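# Put phone on comic book, laptop on its stand

## Task

Leave the phone lying flat with all of it resting on the comic book, and leave the closed laptop on the laptop stand with its top face up and one of its long edges squarely against the stand's lips; at the end neither gripper may be in contact with the phone or the laptop.

## Robot and tools

Robot: two arms, left_arm and right_arm, each ending in a two-finger gripper. Base poses in the scene frame: left_arm (+0.031, +0.243, 0) m, quat_wxyz (+1.000, 0, 0, +0.014); right_arm (-0.029, -0.309, 0) m, quat_wxyz (+1.000, 0, 0, +0.003). A fixed camera stand sits behind the arms. Cameras: cam_head_left and cam_head_right, both 896x504. Loose objects may occasionally get a small nudge from outside.

Frame: everything uses the scene frame. Origin is at table-top height, halfway between the nominal bases; +x points out over the table, +y toward left_arm, +z up. Arm names do not match image left/right. end_effector_position (metres) and end_effector_quat_wxyz may be off by a few centimetres, more at long reach. Fingers point along the gripper's own +z and open and close along its y; the reported position is the point between the pads, about 1 cm behind the tips.

Row format (used by execute_actions and move): one list of 14 numbers, each in [-1, 1], always covering both arms: left_arm dx, dy, dz, rx, ry, rz, opening, then right_arm in the same order. dx, dy, dz are an offset along the scene axes, not a pose; rx, ry, rz form one rotation vector, turning about the arm's Hand target position. Scale: 1.0 = 0.6 m or 180 degrees. Offsets count from the arm's Hand target as it was when the action or move began, never from the previous row, so sending the same offset again moves further. A translation longer than 1.0 may be shortened. Opening is absolute: +1 fully open (0.094 m), -1 closed. A 0 there is a real command (half open); to keep a gripper unchanged, resend its current opening. Six zeros re-command the arm to its Hand target.

execute_actions: actions is a list of actions; each action is up to 15 rows, one per 1/30 s step, and a short action holds its final row for the remaining steps. Each action lasts 0.5 s. cameras: list of names, ["all"], or [] for none; if omitted, images appear only when actions is empty. An unknown camera name rejects the call. An empty actions list returns full state, images and the scene number.

move: target is one row, or a list of up to 15 rows as waypoints, all offsets from the same starting Hand targets. Paths are straight, not steered around obstacles or the other arm, and share a 10 s cap. speed: m/s, 0.002 to 4.3, default 0.25 (rotation up to twice that in rad/s), one value or one per waypoint. blend: metres of corner rounding per waypoint; 0 (default) stops at each. opening_speed: per second on the -1..+1 scale, at least 0.2; use it to close gently. grip_force: newtons per pad, 10 to 50, single value or one per arm; it persists, and low values close slowly (from open about 4 s at 40, 8 s at 20, 16 s at 10). blocking=false returns after about 0.5 s while the move keeps running. The result adds a move: line with the ending (done, off_target, moving, held, fault) and limits (paced = pose clipped, held = steps withheld). done means at rest within 10 mm and 2 degrees of the target; neither done nor off_target says anything about contact.

wait: seconds 0 to 10; arms hold their commands and a running move continues. stop: brakes a running move, needing more room if it was fast. zoom_image: camera (cam_head_left or cam_head_right) and region [x0, y0, x1, y1] in pixels from the top-left, at most 504 by 504, from the newest image only. finished_scene: scene, an integer 1 or 2; cannot be undone.

Reading results: Hand target is the last commanded pose after the orientation clip (each step limits the commanded orientation to 40 degrees from the measured one); next offsets start from it. Grippers often rest a few centimetres short because of friction and weight; if so, send the remaining distance as an offset. Tool commands lists current commands. grip_measured uses the opening scale, reads up to about 2.5 mm wide when empty and somewhat narrower than a squeezed hard part; the last Joint positions number is the opening in metres. grip_effort_nm is gripper motor effort (negative closing) with offset and friction, not pad force. Joint torques include arm weight and per-arm offsets; entries 3 and 4 wrap at ±28 N m. Joint velocities may say within noise. Joint ranges (rad), base to gripper: waist -2.880 to 2.880, shoulder 0.000 to 3.142, elbow 0.000 to 3.019 (straight at 2.964), wrist pitch -1.693 to 1.571, wrist yaw -1.571 to 1.571, wrist roll -2.094 to 2.094.

Heat: holding loads, stretched poses or pushing at unreachable targets warms motors. MOTOR HOT shows from 85 °C; at 100 °C that arm goes limp and drops for 30 to 60 s or longer (OVER-TEMPERATURE FAULT), sometimes without warning.

Avoid: any contact between the two arms, including a gripper closing on the other's fingers, which can end the scene. Anything leaving the table, or being left off it, fails the task; so do hard hits on fixed or heavy things and long drops. Approach contacts slowly and do not aim far past the surface: faster and deeper means harder impact. A blocked arm keeps pressing; release it by commanding back past the gripper. Do not route paths near an arm's own base, which can flip its shoulder; go around. Near-straight arms overshoot and lag. Release parts only when they are still, commanding an opening well above grip_measured. Time keeps running while you compose replies.

Each tool is called after "Emit:" in YAML: its name, and indented under it one key for each argument.

## Session

Emit:
execute_actions:
  actions: []
  cameras: ["all"]

Scene clock: 0.00 s.
left_arm: end_effector_position=(+0.5763, +0.0326, +0.2204) grip_measured=+1.000 grip_effort_nm=n/a end_effector_quat_wxyz=(+0.373, -0.189, +0.872, +0.255) | right_arm: end_effector_position=(+0.2774, -0.6662, +0.2410) grip_measured=+1.000 grip_effort_nm=n/a end_effector_quat_wxyz=(+0.133, +0.606, +0.784, +0.005)
Joint positions: left_arm=[-0.635 1.765 1.519 -1.122 -0.923 -0.933 0.094] | right_arm=[-0.891 1.406 1.314 -1.221 -0.069 0.44 0.094]
Joint velocities: within noise
Joint torques (N m): no reading
Motor temperatures (°C): left_arm=[22 25 39 24 26 23 29] | right_arm=[26 35 37 25 24 23 25]
Heat: left arm: hottest elbow 39 °C; right arm: hottest elbow 37 °C.
Hand target: left_arm +0.5824, +0.0285, +0.2385; +0.386, -0.198, +0.868, +0.242 | right_arm +0.2821, -0.6719, +0.2485; +0.142, +0.605, +0.783, +0.003
Tool commands: left_gripper/opening=+1.0 right_gripper/opening=+1.0

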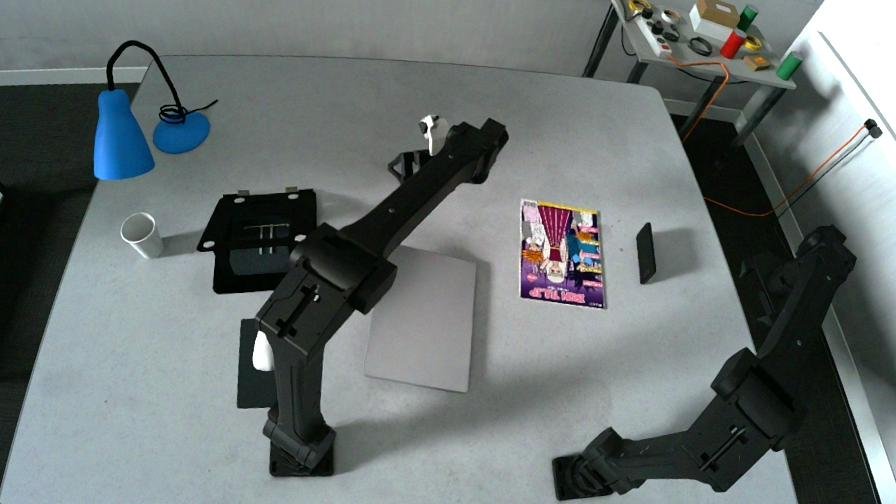

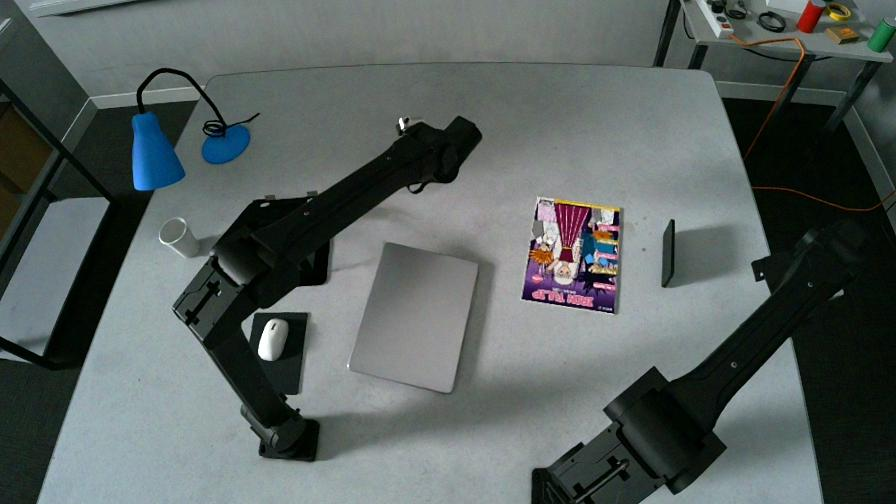

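Emit:
zoom_image:
  camera: "cam_head_left"
  region: [490, 170, 690, 320]

Emit:
zoom_image:
  camera: "cam_head_right"
  region: [500, 180, 700, 330]

Emit:
zoom_image:
  camera: "cam_head_left"
  region: [180, 170, 500, 410]

Emit:
zoom_image:
  camera: "cam_head_right"
  region: [180, 170, 500, 410]

Scaled by 2.520.

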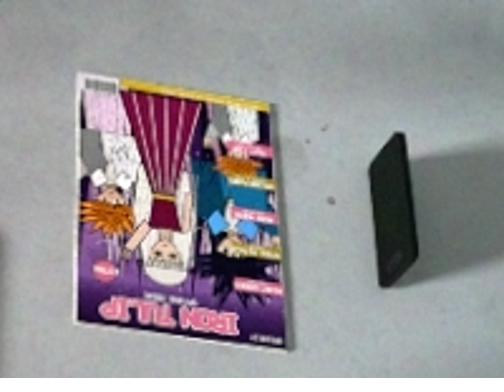

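Scaled by 2.520.

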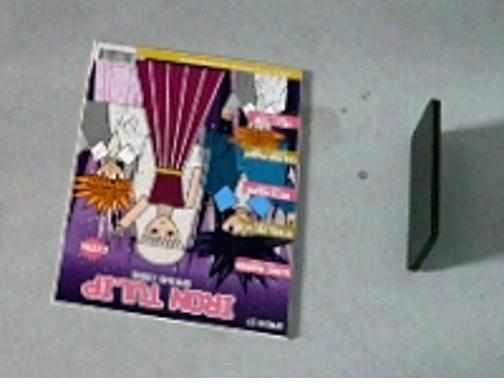

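Scaled by 1.575.

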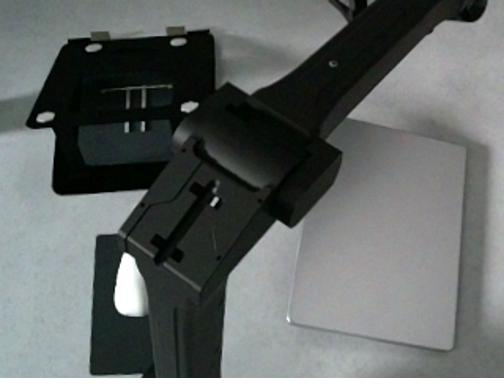

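Scaled by 1.575.

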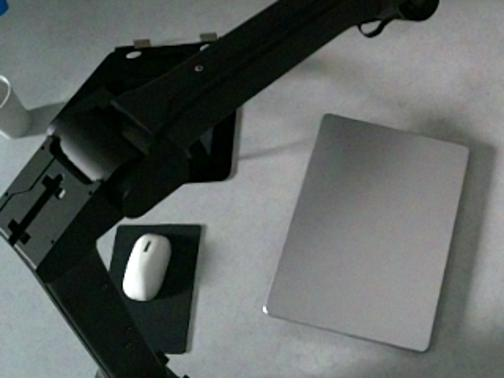

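Emit:
zoom_image:
  camera: "cam_head_left"
  region: [350, 220, 510, 400]

Emit:
zoom_image:
  camera: "cam_head_right"
  region: [340, 230, 500, 400]

Scaled by 2.800.

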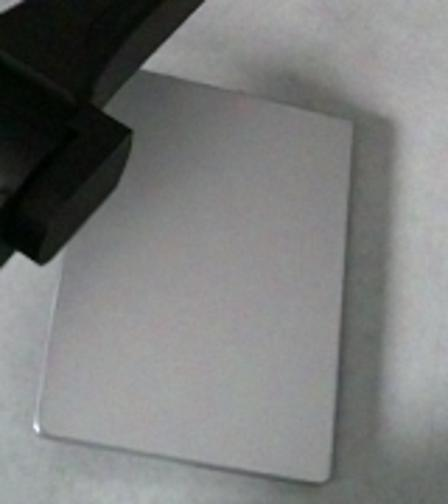

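Scaled by 2.965.

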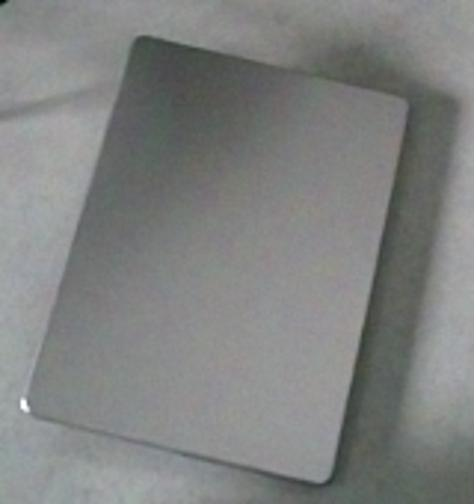

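Emit:
zoom_image:
  camera: "cam_head_left"
  region: [680, 200, 880, 360]

Emit:
zoom_image:
  camera: "cam_head_right"
  region: [690, 200, 890, 360]

Scaled by 2.520.

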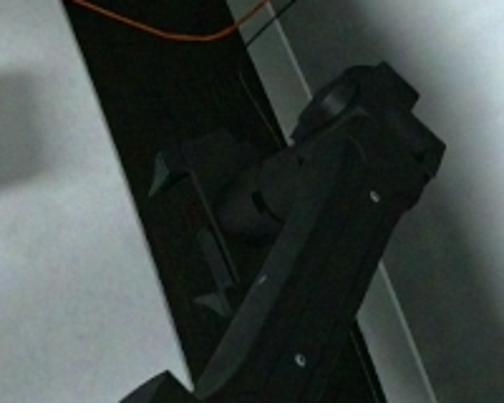

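Scaled by 2.520.

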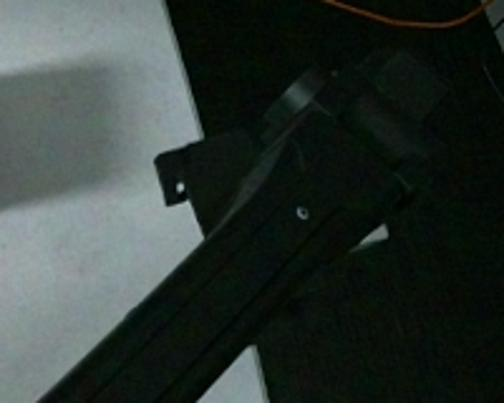

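Emit:
move:
  target: [-0.6373, 0.1192, 0.0192, -0.1613, 0.2573, -0.1320, -1.0, 0.3465, 0.1532, -0.0808, 0.0043, 0.0962, 0.3747, 1.0]
  speed: 0.3
  cameras: ["all"]

Scene clock: 248.03 s.
left_arm: end_effector_position=(+0.2068, +0.0994, +0.2525) grip_measured=-0.981 grip_effort_nm=-1.01 end_effector_quat_wxyz=(+0.005, -0.012, +1.000, -0.003) | right_arm: end_effector_position=(+0.4736, -0.5750, +0.1967) grip_measured=+1.000 grip_effort_nm=-0.01 end_effector_quat_wxyz=(-0.006, +0.073, +0.997, +0.003)
Joint positions: left_arm=[-0.711 0.91 0.987 -1.635 -0.002 -0.707 0.001] | right_arm=[-0.491 1.848 1.765 -1.501 -0.001 -0.341 0.094]
Joint torques (N m): left_arm=[-2.67 -5.13 9.16 0.02 0.07 0.12] | right_arm=[1.03 -19.78 12.83 -0.14 0.08 0.04]
Motor temperatures (°C): left_arm=[22 31 46 24 27 23 27] | right_arm=[26 37 49 25 24 23 25]
Heat: left arm: hottest elbow 46 °C; right arm: hottest elbow 49 °C.
Hand target: left_arm +0.2000, +0.0999, +0.2500; +0.000, +0.000, +1.000, +0.000 | right_arm +0.4899, -0.5801, +0.2001; +0.000, +0.065, +0.998, +0.000
Off the commanded pose: left_arm 0.007 m, 2 deg | right_arm 0.017 m, 1 deg.
move: off_target (right_arm)

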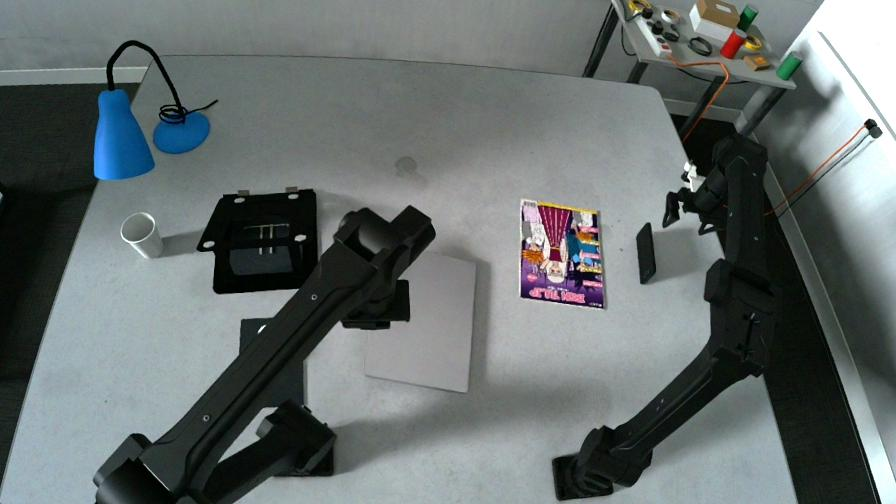

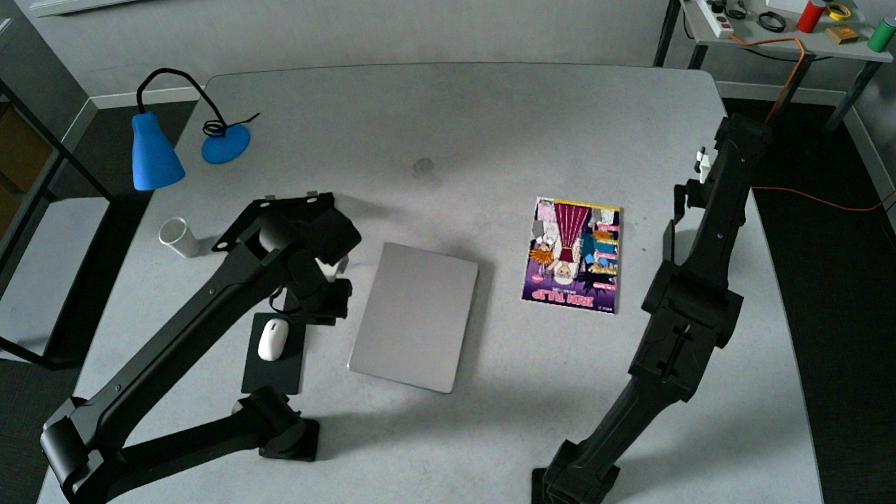

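Emit:
zoom_image:
  camera: "cam_head_left"
  region: [600, 150, 780, 300]

Emit:
zoom_image:
  camera: "cam_head_right"
  region: [620, 150, 780, 300]

Scaled by 2.800.

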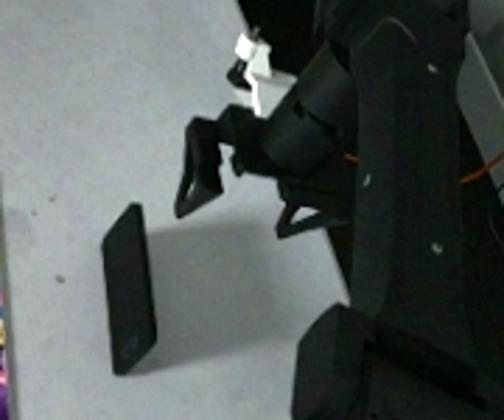

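Scaled by 3.150.

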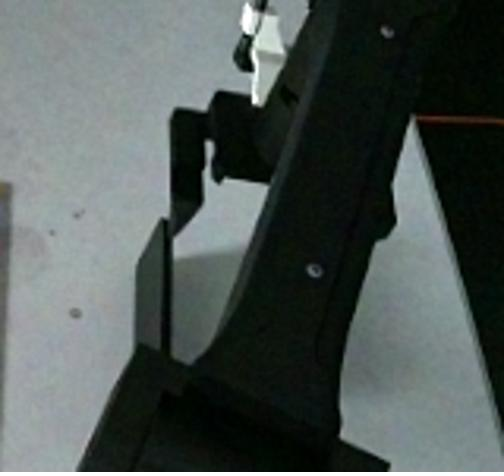

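Emit:
move:
  target:
    - [0,0,0,0,0,0,-1.0, 0.0168,0.0385,-0.06,0,0,0,1.0]
    - [0,0,0,0,0,0,-1.0, 0.0168,0.0385,-0.2217,0,0,0,1.0]
  speed: [0.15, 0.12]
  blend: [0.03, 0]
  cameras: ["all"]

Emit:
zoom_image:
  camera: "cam_head_left"
  region: [600, 180, 760, 320]

Emit:
zoom_image:
  camera: "cam_head_right"
  region: [620, 180, 760, 300]

Scene clock: 265.37 s.
left_arm: end_effector_position=(+0.2068, +0.0994, +0.2525) grip_measured=-0.981 grip_effort_nm=-1.01 end_effector_quat_wxyz=(+0.005, -0.012, +1.000, -0.003) | right_arm: end_effector_position=(+0.5003, -0.5613, +0.0889) grip_measured=+1.000 grip_effort_nm=-0.01 end_effector_quat_wxyz=(+0.014, +0.065, +0.998, -0.005)
Joint positions: left_arm=[-0.711 0.91 0.987 -1.635 -0.002 -0.707 0.001] | right_arm=[-0.449 1.927 1.594 -1.207 -0.001 -0.314 0.094]
Joint torques (N m): left_arm=[-2.78 -5.89 9.1 -0.13 0.08 0.1] | right_arm=[1.03 -20.54 7.5 0.57 0.07 0.22]
Motor temperatures (°C): left_arm=[22 29 45 24 27 23 28] | right_arm=[26 40 54 25 24 23 25]
Heat: left arm: hottest elbow 45 °C; right arm: hottest elbow 54 °C.
Hand target: left_arm +0.2000, +0.0999, +0.2500; +0.000, +0.000, +1.000, +0.000 | right_arm +0.5000, -0.5569, +0.0670; +0.000, +0.065, +0.998, +0.000
Off the commanded pose: left_arm 0.007 m, 2 deg | right_arm 0.022 m, 2 deg.
move: off_target (right_arm); blend cut to 0.0219 m at target 1

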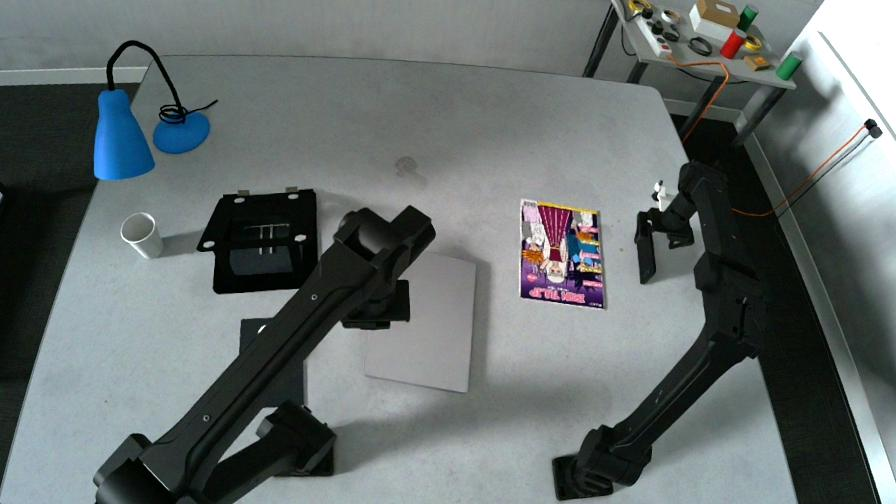

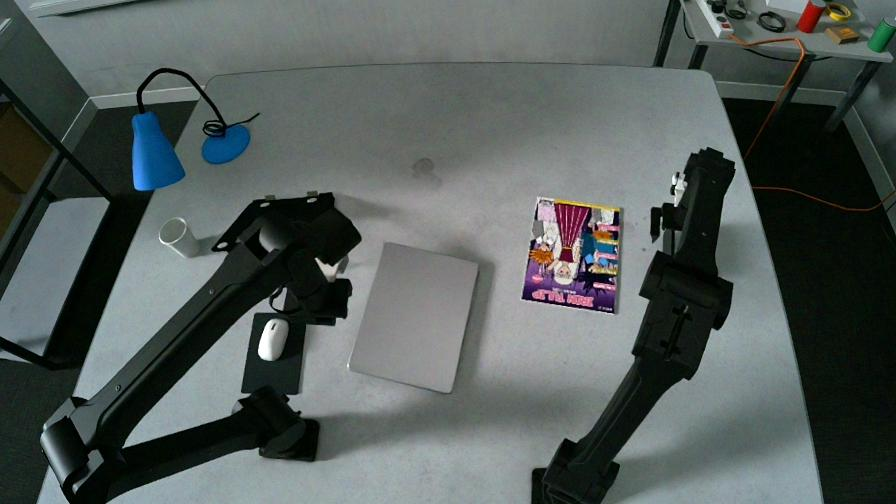

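Scaled by 3.150.

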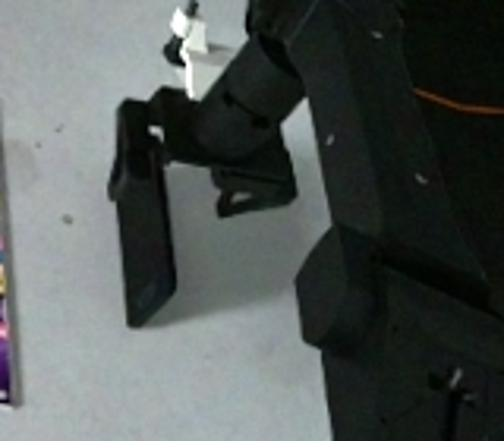

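Scaled by 3.600.

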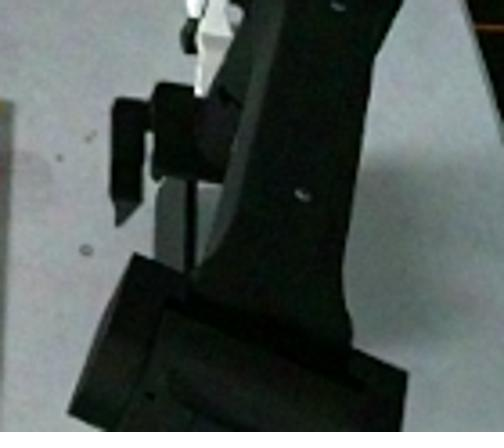

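Emit:
move:
  target:
    - [0,0,0,0,0,0,-1.0, 0,0,-0.0417,0,0,0,1.0]
    - [0,0,0,0,0,0,-1.0, 0,0,-0.0417,0,0,0,-0.87]
  speed: 0.1
  opening_speed: 1.0
  cameras: ["all"]

Emit:
zoom_image:
  camera: "cam_head_left"
  region: [600, 180, 760, 320]

Scene clock: 274.03 s.
left_arm: end_effector_position=(+0.2068, +0.0994, +0.2525) grip_measured=-0.981 grip_effort_nm=-1.00 end_effector_quat_wxyz=(+0.005, -0.012, +1.000, -0.003) | right_arm: end_effector_position=(+0.5017, -0.5620, +0.0657) grip_measured=-0.842 grip_effort_nm=-0.93 end_effector_quat_wxyz=(+0.016, +0.065, +0.998, -0.006)
Joint positions: left_arm=[-0.711 0.91 0.987 -1.635 -0.002 -0.707 0.001] | right_arm=[-0.449 1.95 1.565 -1.152 -0.001 -0.313 0.007]
Joint torques (N m): left_arm=[-2.49 -5.19 9.2 0.1 0.03 0.06] | right_arm=[1.03 -20.37 7.27 0.58 0.08 0.17]
Heat: left arm: hottest elbow 45 °C; right arm: hottest elbow 51 °C.
Hand target: left_arm +0.2000, +0.0999, +0.2500; +0.000, +0.000, +1.000, +0.000 | right_arm +0.4999, -0.5569, +0.0420; +0.000, +0.065, +0.998, +0.000
Off the commanded pose: left_arm 0.007 m, 2 deg | right_arm 0.024 m, 2 deg.
move: off_target (right_arm); target 2's new opening was sent with right_arm's hand 0.024 m and 2 deg from that target

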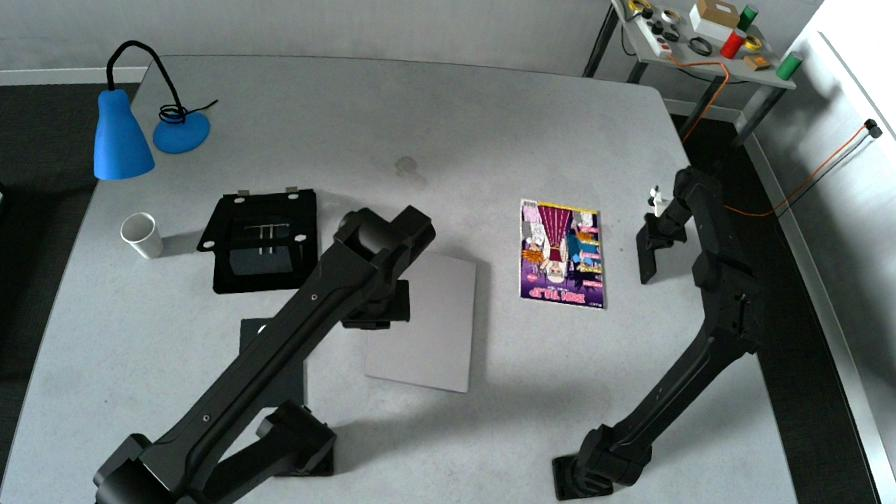

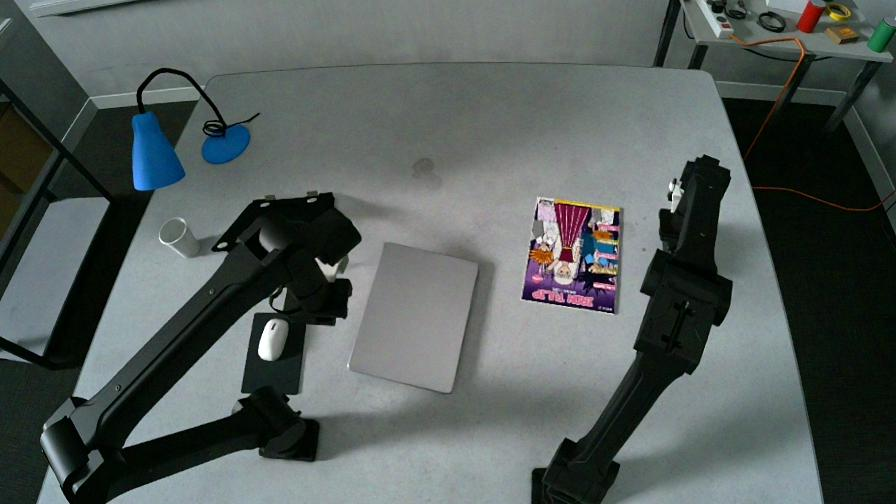

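Scaled by 3.150.

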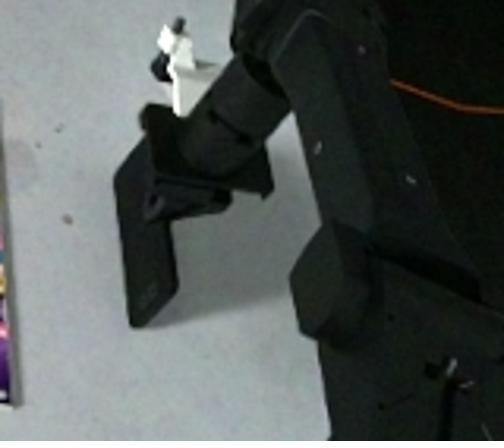

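Emit:
move:
  target:
    - [0,0,0,0,0,0,-1.0, 0,0,0.1633,0,0,0,-0.87]
    - [0,0,0,0,0,0,-1.0, 0.0335,0.3098,0.2133,0.2754,-0.0363,0,-0.87]
  speed: [0.15, 0.2]
  blend: [0.03, 0]
  cameras: ["all"]

Emit:
zoom_image:
  camera: "cam_head_left"
  region: [490, 150, 710, 320]

Emit:
zoom_image:
  camera: "cam_head_right"
  region: [490, 150, 710, 320]

Scene clock: 288.77 s.
left_arm: end_effector_position=(+0.2068, +0.0994, +0.2525) grip_measured=-0.981 grip_effort_nm=-1.01 end_effector_quat_wxyz=(+0.005, -0.012, +1.000, -0.003) | right_arm: end_effector_position=(+0.5192, -0.3775, +0.1734) grip_measured=-0.845 grip_effort_nm=-1.04 end_effector_quat_wxyz=(+0.036, +0.062, +0.907, +0.415)
Joint positions: left_arm=[-0.711 0.91 0.987 -1.635 -0.002 -0.707 0.001] | right_arm=[-0.364 1.915 1.636 -1.523 -0.836 -0.324 0.007]
Joint torques (N m): left_arm=[-2.43 -5.95 9.24 -0.14 0.11 0.07] | right_arm=[1.26 -21.13 8.4 -0.66 -0.73 0.05]
Heat: left arm: hottest elbow 44 °C; right arm: hottest elbow 50 °C.
Hand target: left_arm +0.2000, +0.0999, +0.2500; +0.000, +0.000, +1.000, +0.000 | right_arm +0.5200, -0.3711, +0.1700; +0.027, +0.059, +0.904, +0.421
Off the commanded pose: left_arm 0.007 m, 2 deg | right_arm 0.007 m, 1 deg.
move: done

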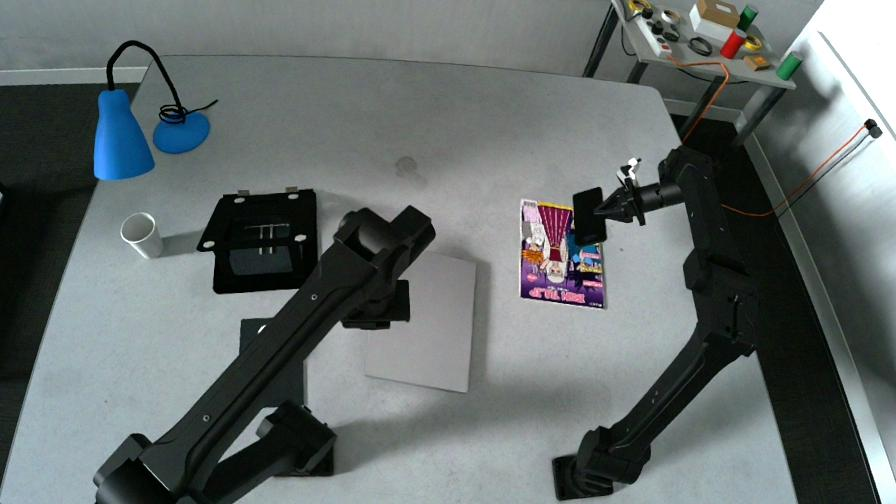

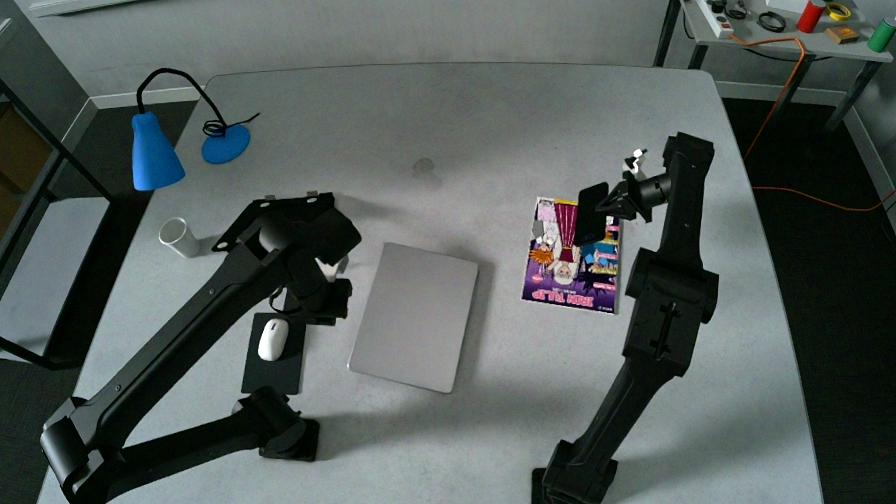

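Scaled by 2.291.

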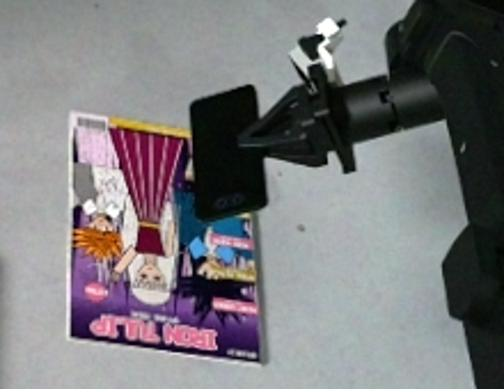

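Scaled by 2.291.

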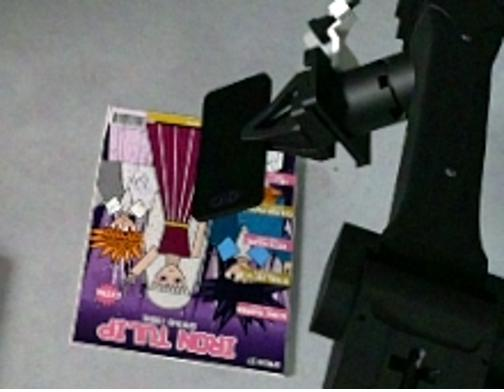

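Emit:
move:
  target:
    - [0,0,0,0,0,0,-1.0, -0.03,0.07,-0.1,0,0,0,-0.87]
    - [0,0,0,0,0,0,-1.0, -0.03,0.07,-0.2467,0,0,0,-0.87]
  speed: [0.15, 0.08]
  blend: [0.03, 0]
  cameras: ["all"]

Emit:
zoom_image:
  camera: "cam_head_left"
  region: [490, 170, 690, 320]

Emit:
zoom_image:
  camera: "cam_head_right"
  region: [490, 170, 690, 320]

Scene clock: 304.03 s.
left_arm: end_effector_position=(+0.2068, +0.0994, +0.2525) grip_measured=-0.981 grip_effort_nm=-1.01 end_effector_quat_wxyz=(+0.005, -0.012, +1.000, -0.003) | right_arm: end_effector_position=(+0.5077, -0.3347, +0.0509) grip_measured=-0.845 grip_effort_nm=-1.04 end_effector_quat_wxyz=(+0.049, +0.052, +0.905, +0.420)
Joint positions: left_arm=[-0.711 0.91 0.987 -1.635 -0.002 -0.707 0.001] | right_arm=[-0.3 1.974 1.371 -1.113 -0.864 -0.246 0.007]
Joint torques (N m): left_arm=[-2.49 -5.36 9.03 -0.01 0.03 0.11] | right_arm=[1.14 -18.08 5.76 0.64 -0.25 0.11]
Motor temperatures (°C): left_arm=[22 27 44 23 27 23 29] | right_arm=[26 41 49 25 24 23 26]
Heat: left arm: hottest elbow 44 °C; right arm: hottest elbow 49 °C.
Hand target: left_arm +0.2000, +0.0999, +0.2500; +0.000, +0.000, +1.000, +0.000 | right_arm +0.5020, -0.3290, +0.0218; +0.027, +0.059, +0.905, +0.421
Off the commanded pose: left_arm 0.007 m, 2 deg | right_arm 0.030 m, 3 deg.
move: off_target (right_arm)

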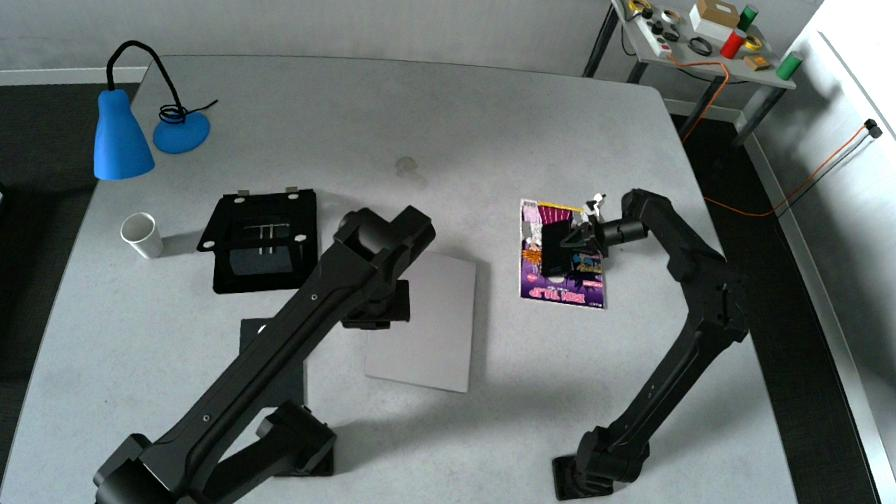

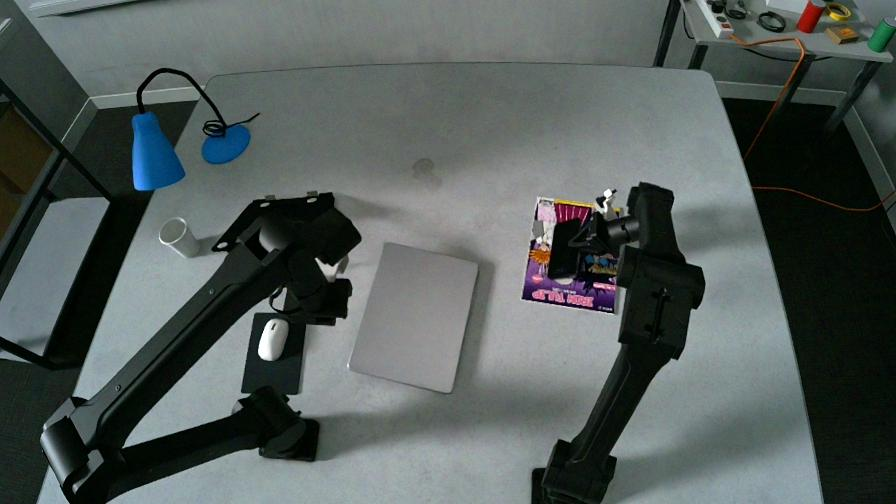

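Scaled by 2.520.

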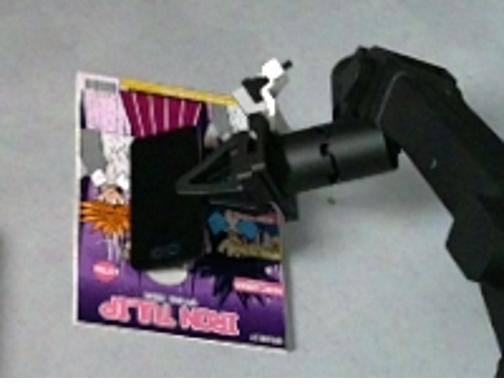

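Scaled by 2.520.

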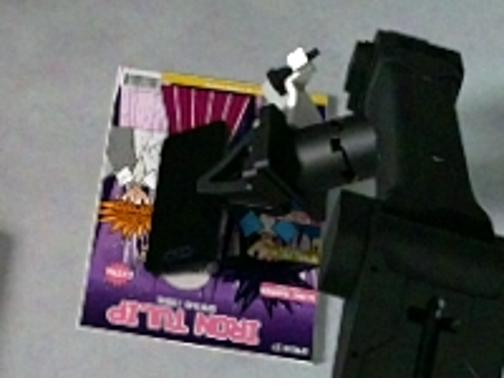

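Emit:
move:
  target:
    - [0,0,0,0,0,0,-1.0, 0,0,-0.0217,0,0,0,-0.87]
    - [0,0,0,0,0,0,-1.0, 0,0,-0.0217,0,0,0,-0.45]
  speed: 0.06
  opening_speed: 0.5
  cameras: ["all"]

Emit:
zoom_image:
  camera: "cam_head_left"
  region: [490, 170, 690, 320]

Scene clock: 314.80 s.
left_arm: end_effector_position=(+0.2068, +0.0994, +0.2525) grip_measured=-0.981 grip_effort_nm=-1.00 end_effector_quat_wxyz=(+0.005, -0.012, +1.000, -0.003) | right_arm: end_effector_position=(+0.5084, -0.3355, +0.0277) grip_measured=-0.452 grip_effort_nm=0.07 end_effector_quat_wxyz=(+0.044, +0.057, +0.905, +0.418)
Joint positions: left_arm=[-0.711 0.91 0.987 -1.635 -0.002 -0.707 0.001] | right_arm=[-0.3 2.013 1.365 -1.073 -0.859 -0.239 0.026]
Joint torques (N m): left_arm=[-2.67 -5.54 9.21 -0.09 0.01 0.11] | right_arm=[1.2 -19.66 5.68 0.21 -0.44 0.08]
Heat: left arm: hottest elbow 44 °C; right arm: hottest elbow 47 °C.
Hand target: left_arm +0.2000, +0.0999, +0.2500; +0.000, +0.000, +1.000, +0.000 | right_arm +0.5019, -0.3290, +0.0088; +0.027, +0.059, +0.904, +0.421
Off the commanded pose: left_arm 0.007 m, 2 deg | right_arm 0.021 m, 2 deg.
move: off_target (right_arm); target 2's new opening was sent with right_arm's hand 0.041 m and 3 deg from that target

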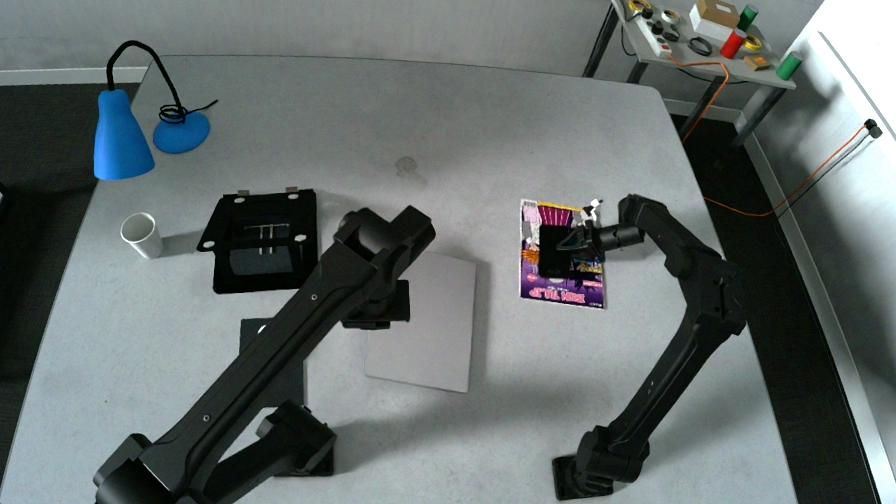

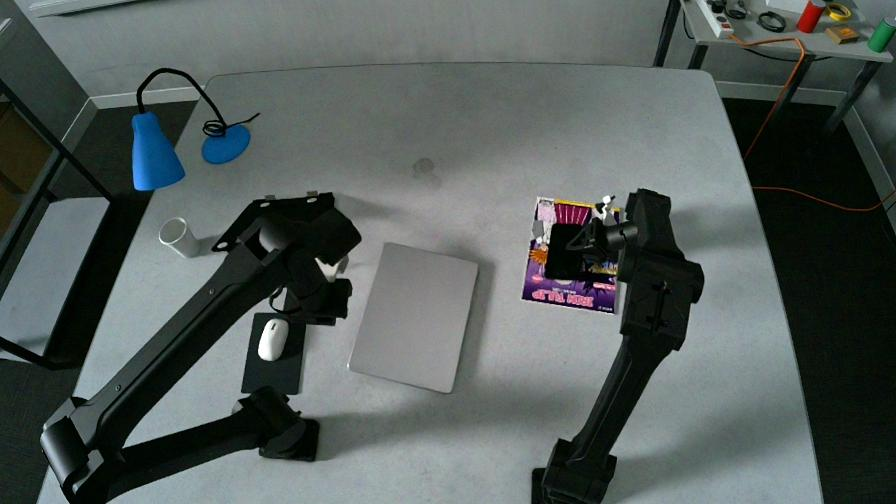

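Scaled by 2.520.

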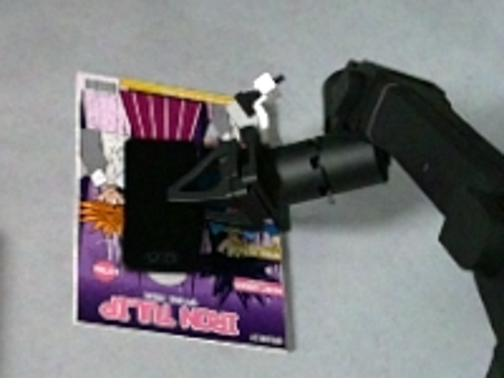

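Emit:
move:
  target:
    - [0,0,0,0,0,0,-1.0, -0.0108,-0.0826,0.005,0,0,0,-0.45]
    - [0,0,0,0,0,0,-1.0, -0.024,-0.18,0.06,0,0,0,-0.45]
    - [0,0,0,0,0,0,-1.0, -0.024,-0.18,0.28,0,0,0,-0.45]
    - [0,0,0,0,0,0,-1.0, -0.1365,0.2983,0.252,0.0551,-0.0073,0,0.064]
  speed: [0.06, 0.12, 0.2, 0.25]
  blend: [0.01, 0.03, 0.05, 0]
  cameras: ["all"]

Emit:
zoom_image:
  camera: "cam_head_left"
  region: [380, 150, 640, 400]

Emit:
zoom_image:
  camera: "cam_head_right"
  region: [380, 150, 640, 400]

Scene clock: 331.43 s.
left_arm: end_effector_position=(+0.2068, +0.0994, +0.2525) grip_measured=-0.981 grip_effort_nm=-1.00 end_effector_quat_wxyz=(+0.005, -0.012, +1.000, -0.003) | right_arm: end_effector_position=(+0.4248, -0.1531, +0.1588) grip_measured=+0.062 grip_effort_nm=0.07 end_effector_quat_wxyz=(+0.030, +0.059, +0.864, +0.499)
Joint positions: left_arm=[-0.711 0.91 0.987 -1.635 -0.002 -0.707 0.001] | right_arm=[0.012 1.562 1.034 -0.797 -1.029 0.293 0.05]
Joint torques (N m): left_arm=[-2.2 -5.89 9.25 -0.12 0.03 0.11] | right_arm=[1.2 -17.08 6.79 0.95 -0.43 0.16]
Heat: left arm: hottest elbow 43 °C; right arm: hottest elbow 45 °C.
Hand target: left_arm +0.2000, +0.0999, +0.2500; +0.000, +0.000, +1.000, +0.000 | right_arm +0.4201, -0.1501, +0.1600; +0.033, +0.056, +0.864, +0.499
Off the commanded pose: left_arm 0.007 m, 2 deg | right_arm 0.006 m, 0 deg.
move: done

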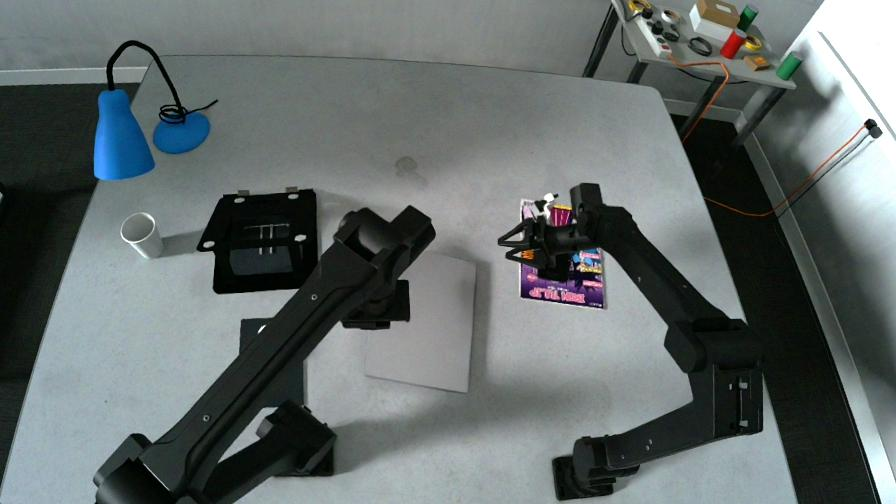

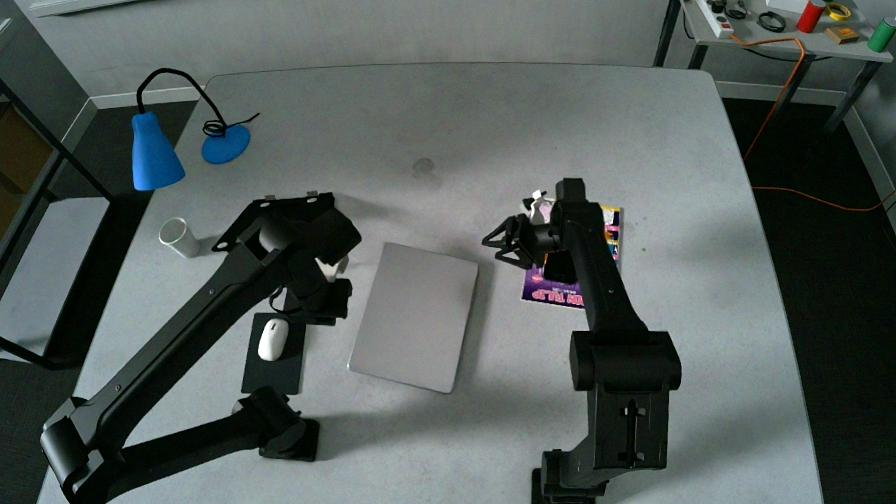

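Scaled by 1.938.

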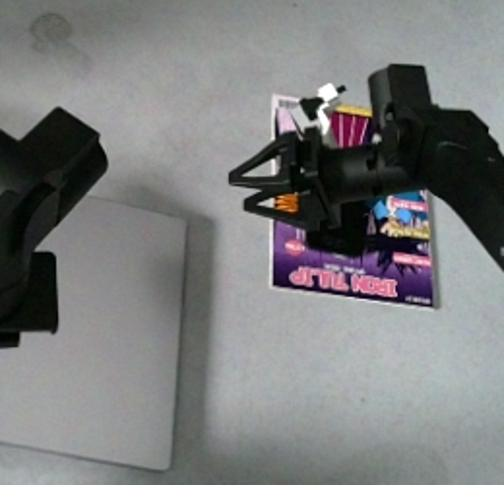

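Scaled by 1.938.

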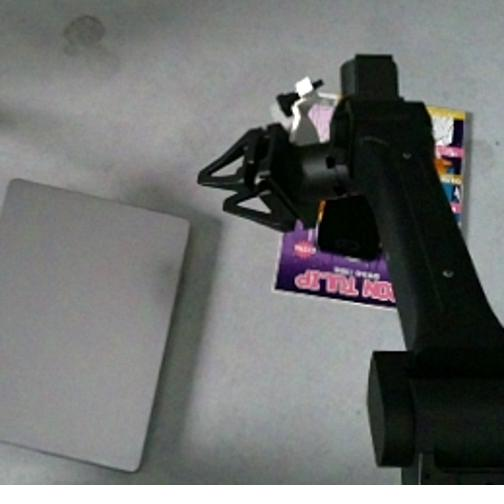

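Emit:
move:
  target:
    - [0,0,0,0,0,0,-1.0, -0.0368,-0.005,-0.1333,0,0,0,0.064]
    - [0,0,0,0,0,0,-1.0, -0.0368,-0.005,-0.25,0,0,0,0.064]
  speed: [0.2, 0.08]
  blend: [0.02, 0]
  cameras: ["all"]

Emit:
zoom_image:
  camera: "cam_head_left"
  region: [400, 200, 620, 340]

Emit:
zoom_image:
  camera: "cam_head_right"
  region: [400, 200, 620, 340]

Scene clock: 344.03 s.
left_arm: end_effector_position=(+0.2068, +0.0994, +0.2525) grip_measured=-0.981 grip_effort_nm=-1.01 end_effector_quat_wxyz=(+0.005, -0.012, +1.000, -0.003) | right_arm: end_effector_position=(+0.4057, -0.1524, +0.0334) grip_measured=+0.063 grip_effort_nm=0.07 end_effector_quat_wxyz=(+0.050, +0.044, +0.861, +0.505)
Joint positions: left_arm=[-0.711 0.91 0.987 -1.635 -0.002 -0.707 0.001] | right_arm=[0.012 1.752 0.84 -0.369 -1.04 0.286 0.05]
Joint torques (N m): left_arm=[-2.9 -5.83 9.29 -0.05 0.06 0.11] | right_arm=[0.5 -12.63 4.68 1.01 -0.12 0.11]
Heat: left arm: hottest elbow 43 °C; right arm: hottest elbow 45 °C.
Hand target: left_arm +0.2000, +0.0999, +0.2500; +0.000, +0.000, +1.000, +0.000 | right_arm +0.3980, -0.1530, +0.0100; +0.033, +0.056, +0.864, +0.499
Off the commanded pose: left_arm 0.007 m, 2 deg | right_arm 0.025 m, 3 deg.
move: off_target (right_arm)

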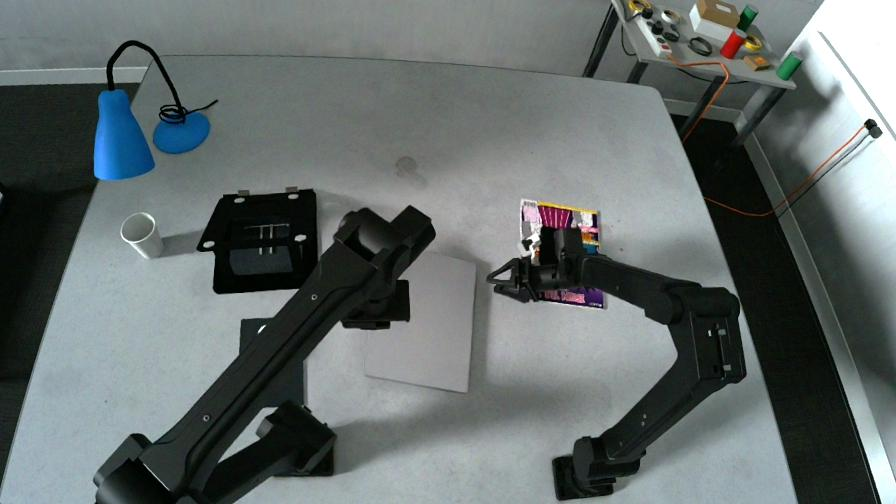

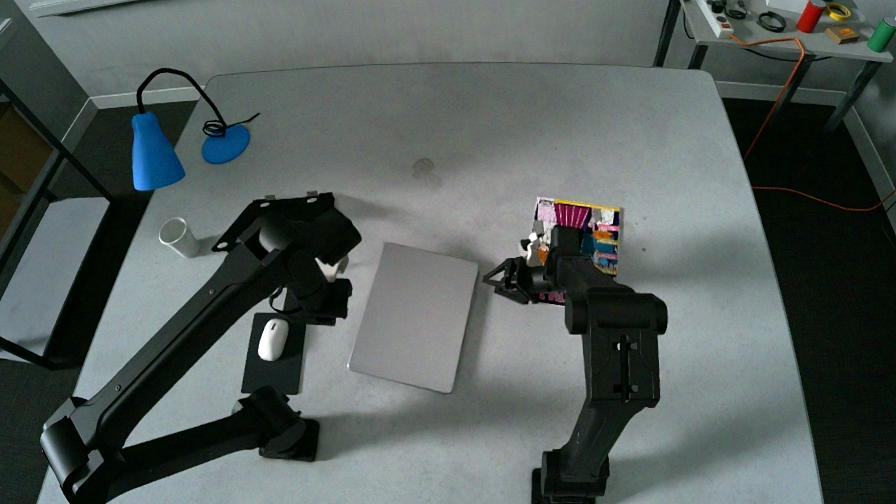

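Scaled by 2.291.

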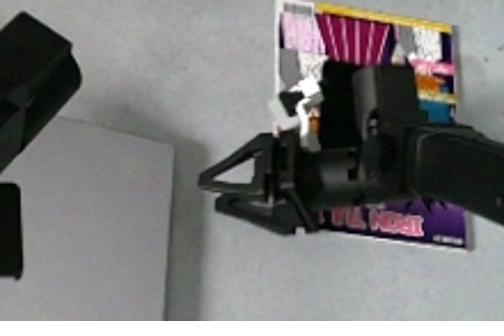

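Scaled by 2.291.

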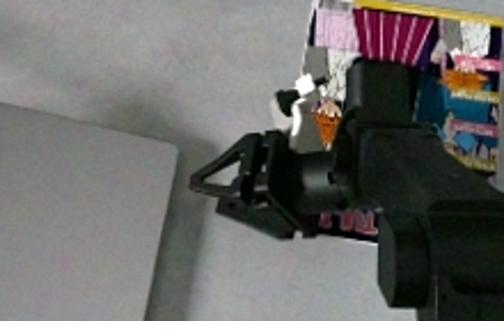

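Emit:
move:
  target: [0,0,0,0,0,0,-1.0, 0.0120,0.0960,0,0,0,0,0.064]
  speed: 0.06
  cameras: ["all"]

Emit:
zoom_image:
  camera: "cam_head_left"
  region: [340, 200, 620, 400]

Emit:
zoom_image:
  camera: "cam_head_right"
  region: [340, 200, 620, 400]

Scene clock: 356.87 s.
left_arm: end_effector_position=(+0.2068, +0.0994, +0.2525) grip_measured=-0.981 grip_effort_nm=-1.00 end_effector_quat_wxyz=(+0.005, -0.012, +1.000, -0.003) | right_arm: end_effector_position=(+0.4184, -0.1023, +0.0341) grip_measured=+0.063 grip_effort_nm=0.07 end_effector_quat_wxyz=(+0.057, +0.049, +0.860, +0.504)
Joint positions: left_arm=[-0.711 0.91 0.987 -1.635 -0.002 -0.707 0.001] | right_arm=[0.131 1.763 0.836 -0.147 -0.986 0.521 0.05]
Joint torques (N m): left_arm=[-2.49 -5.77 9.25 0.14 0.06 0.08] | right_arm=[1.85 -13.33 4.6 1.26 -0.28 0.19]
Motor temperatures (°C): left_arm=[22 26 43 23 27 23 29] | right_arm=[26 40 44 25 24 23 25]
Heat: left arm: hottest elbow 43 °C; right arm: hottest elbow 44 °C.
Hand target: left_arm +0.2000, +0.0999, +0.2500; +0.000, +0.000, +1.000, +0.000 | right_arm +0.4051, -0.0954, +0.0100; +0.032, +0.056, +0.864, +0.499
Off the commanded pose: left_arm 0.007 m, 2 deg | right_arm 0.028 m, 3 deg.
move: off_target (right_arm)

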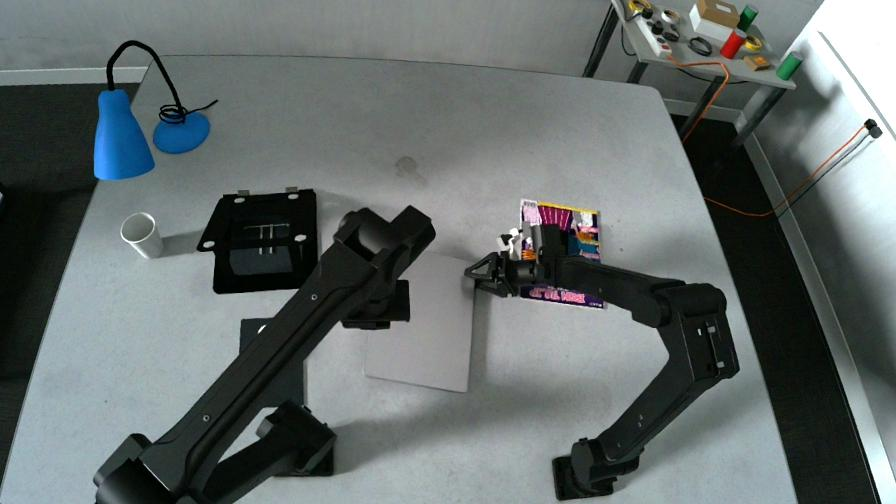

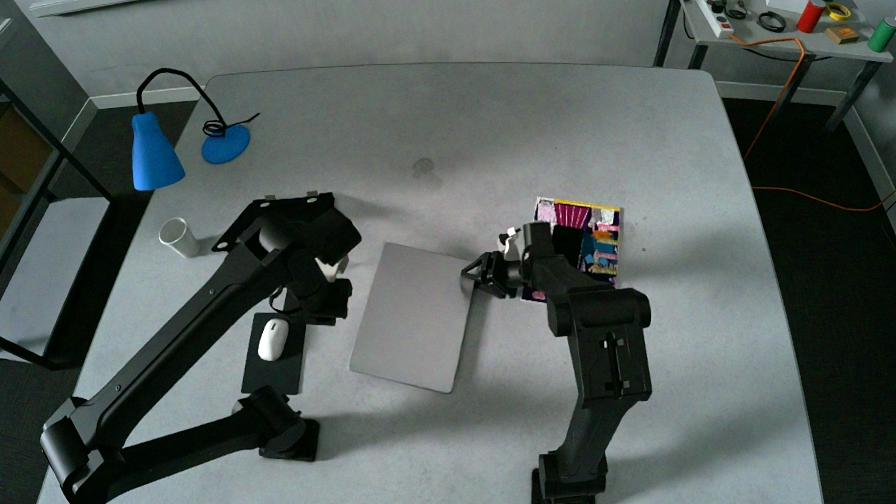

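Scaled by 1.800.

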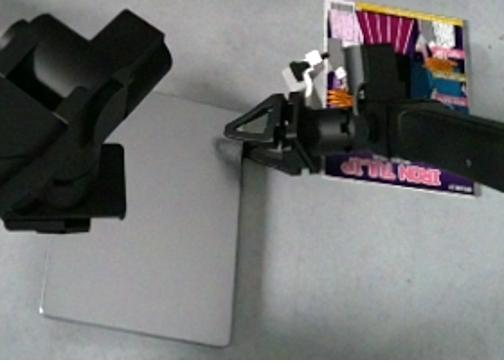

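Scaled by 1.800.

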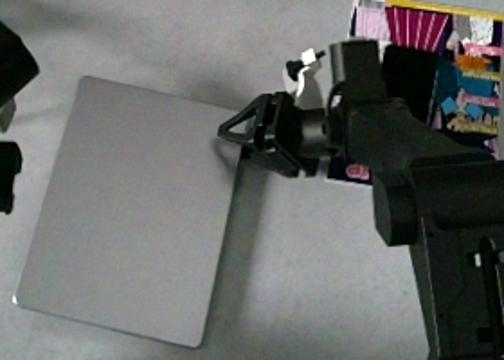

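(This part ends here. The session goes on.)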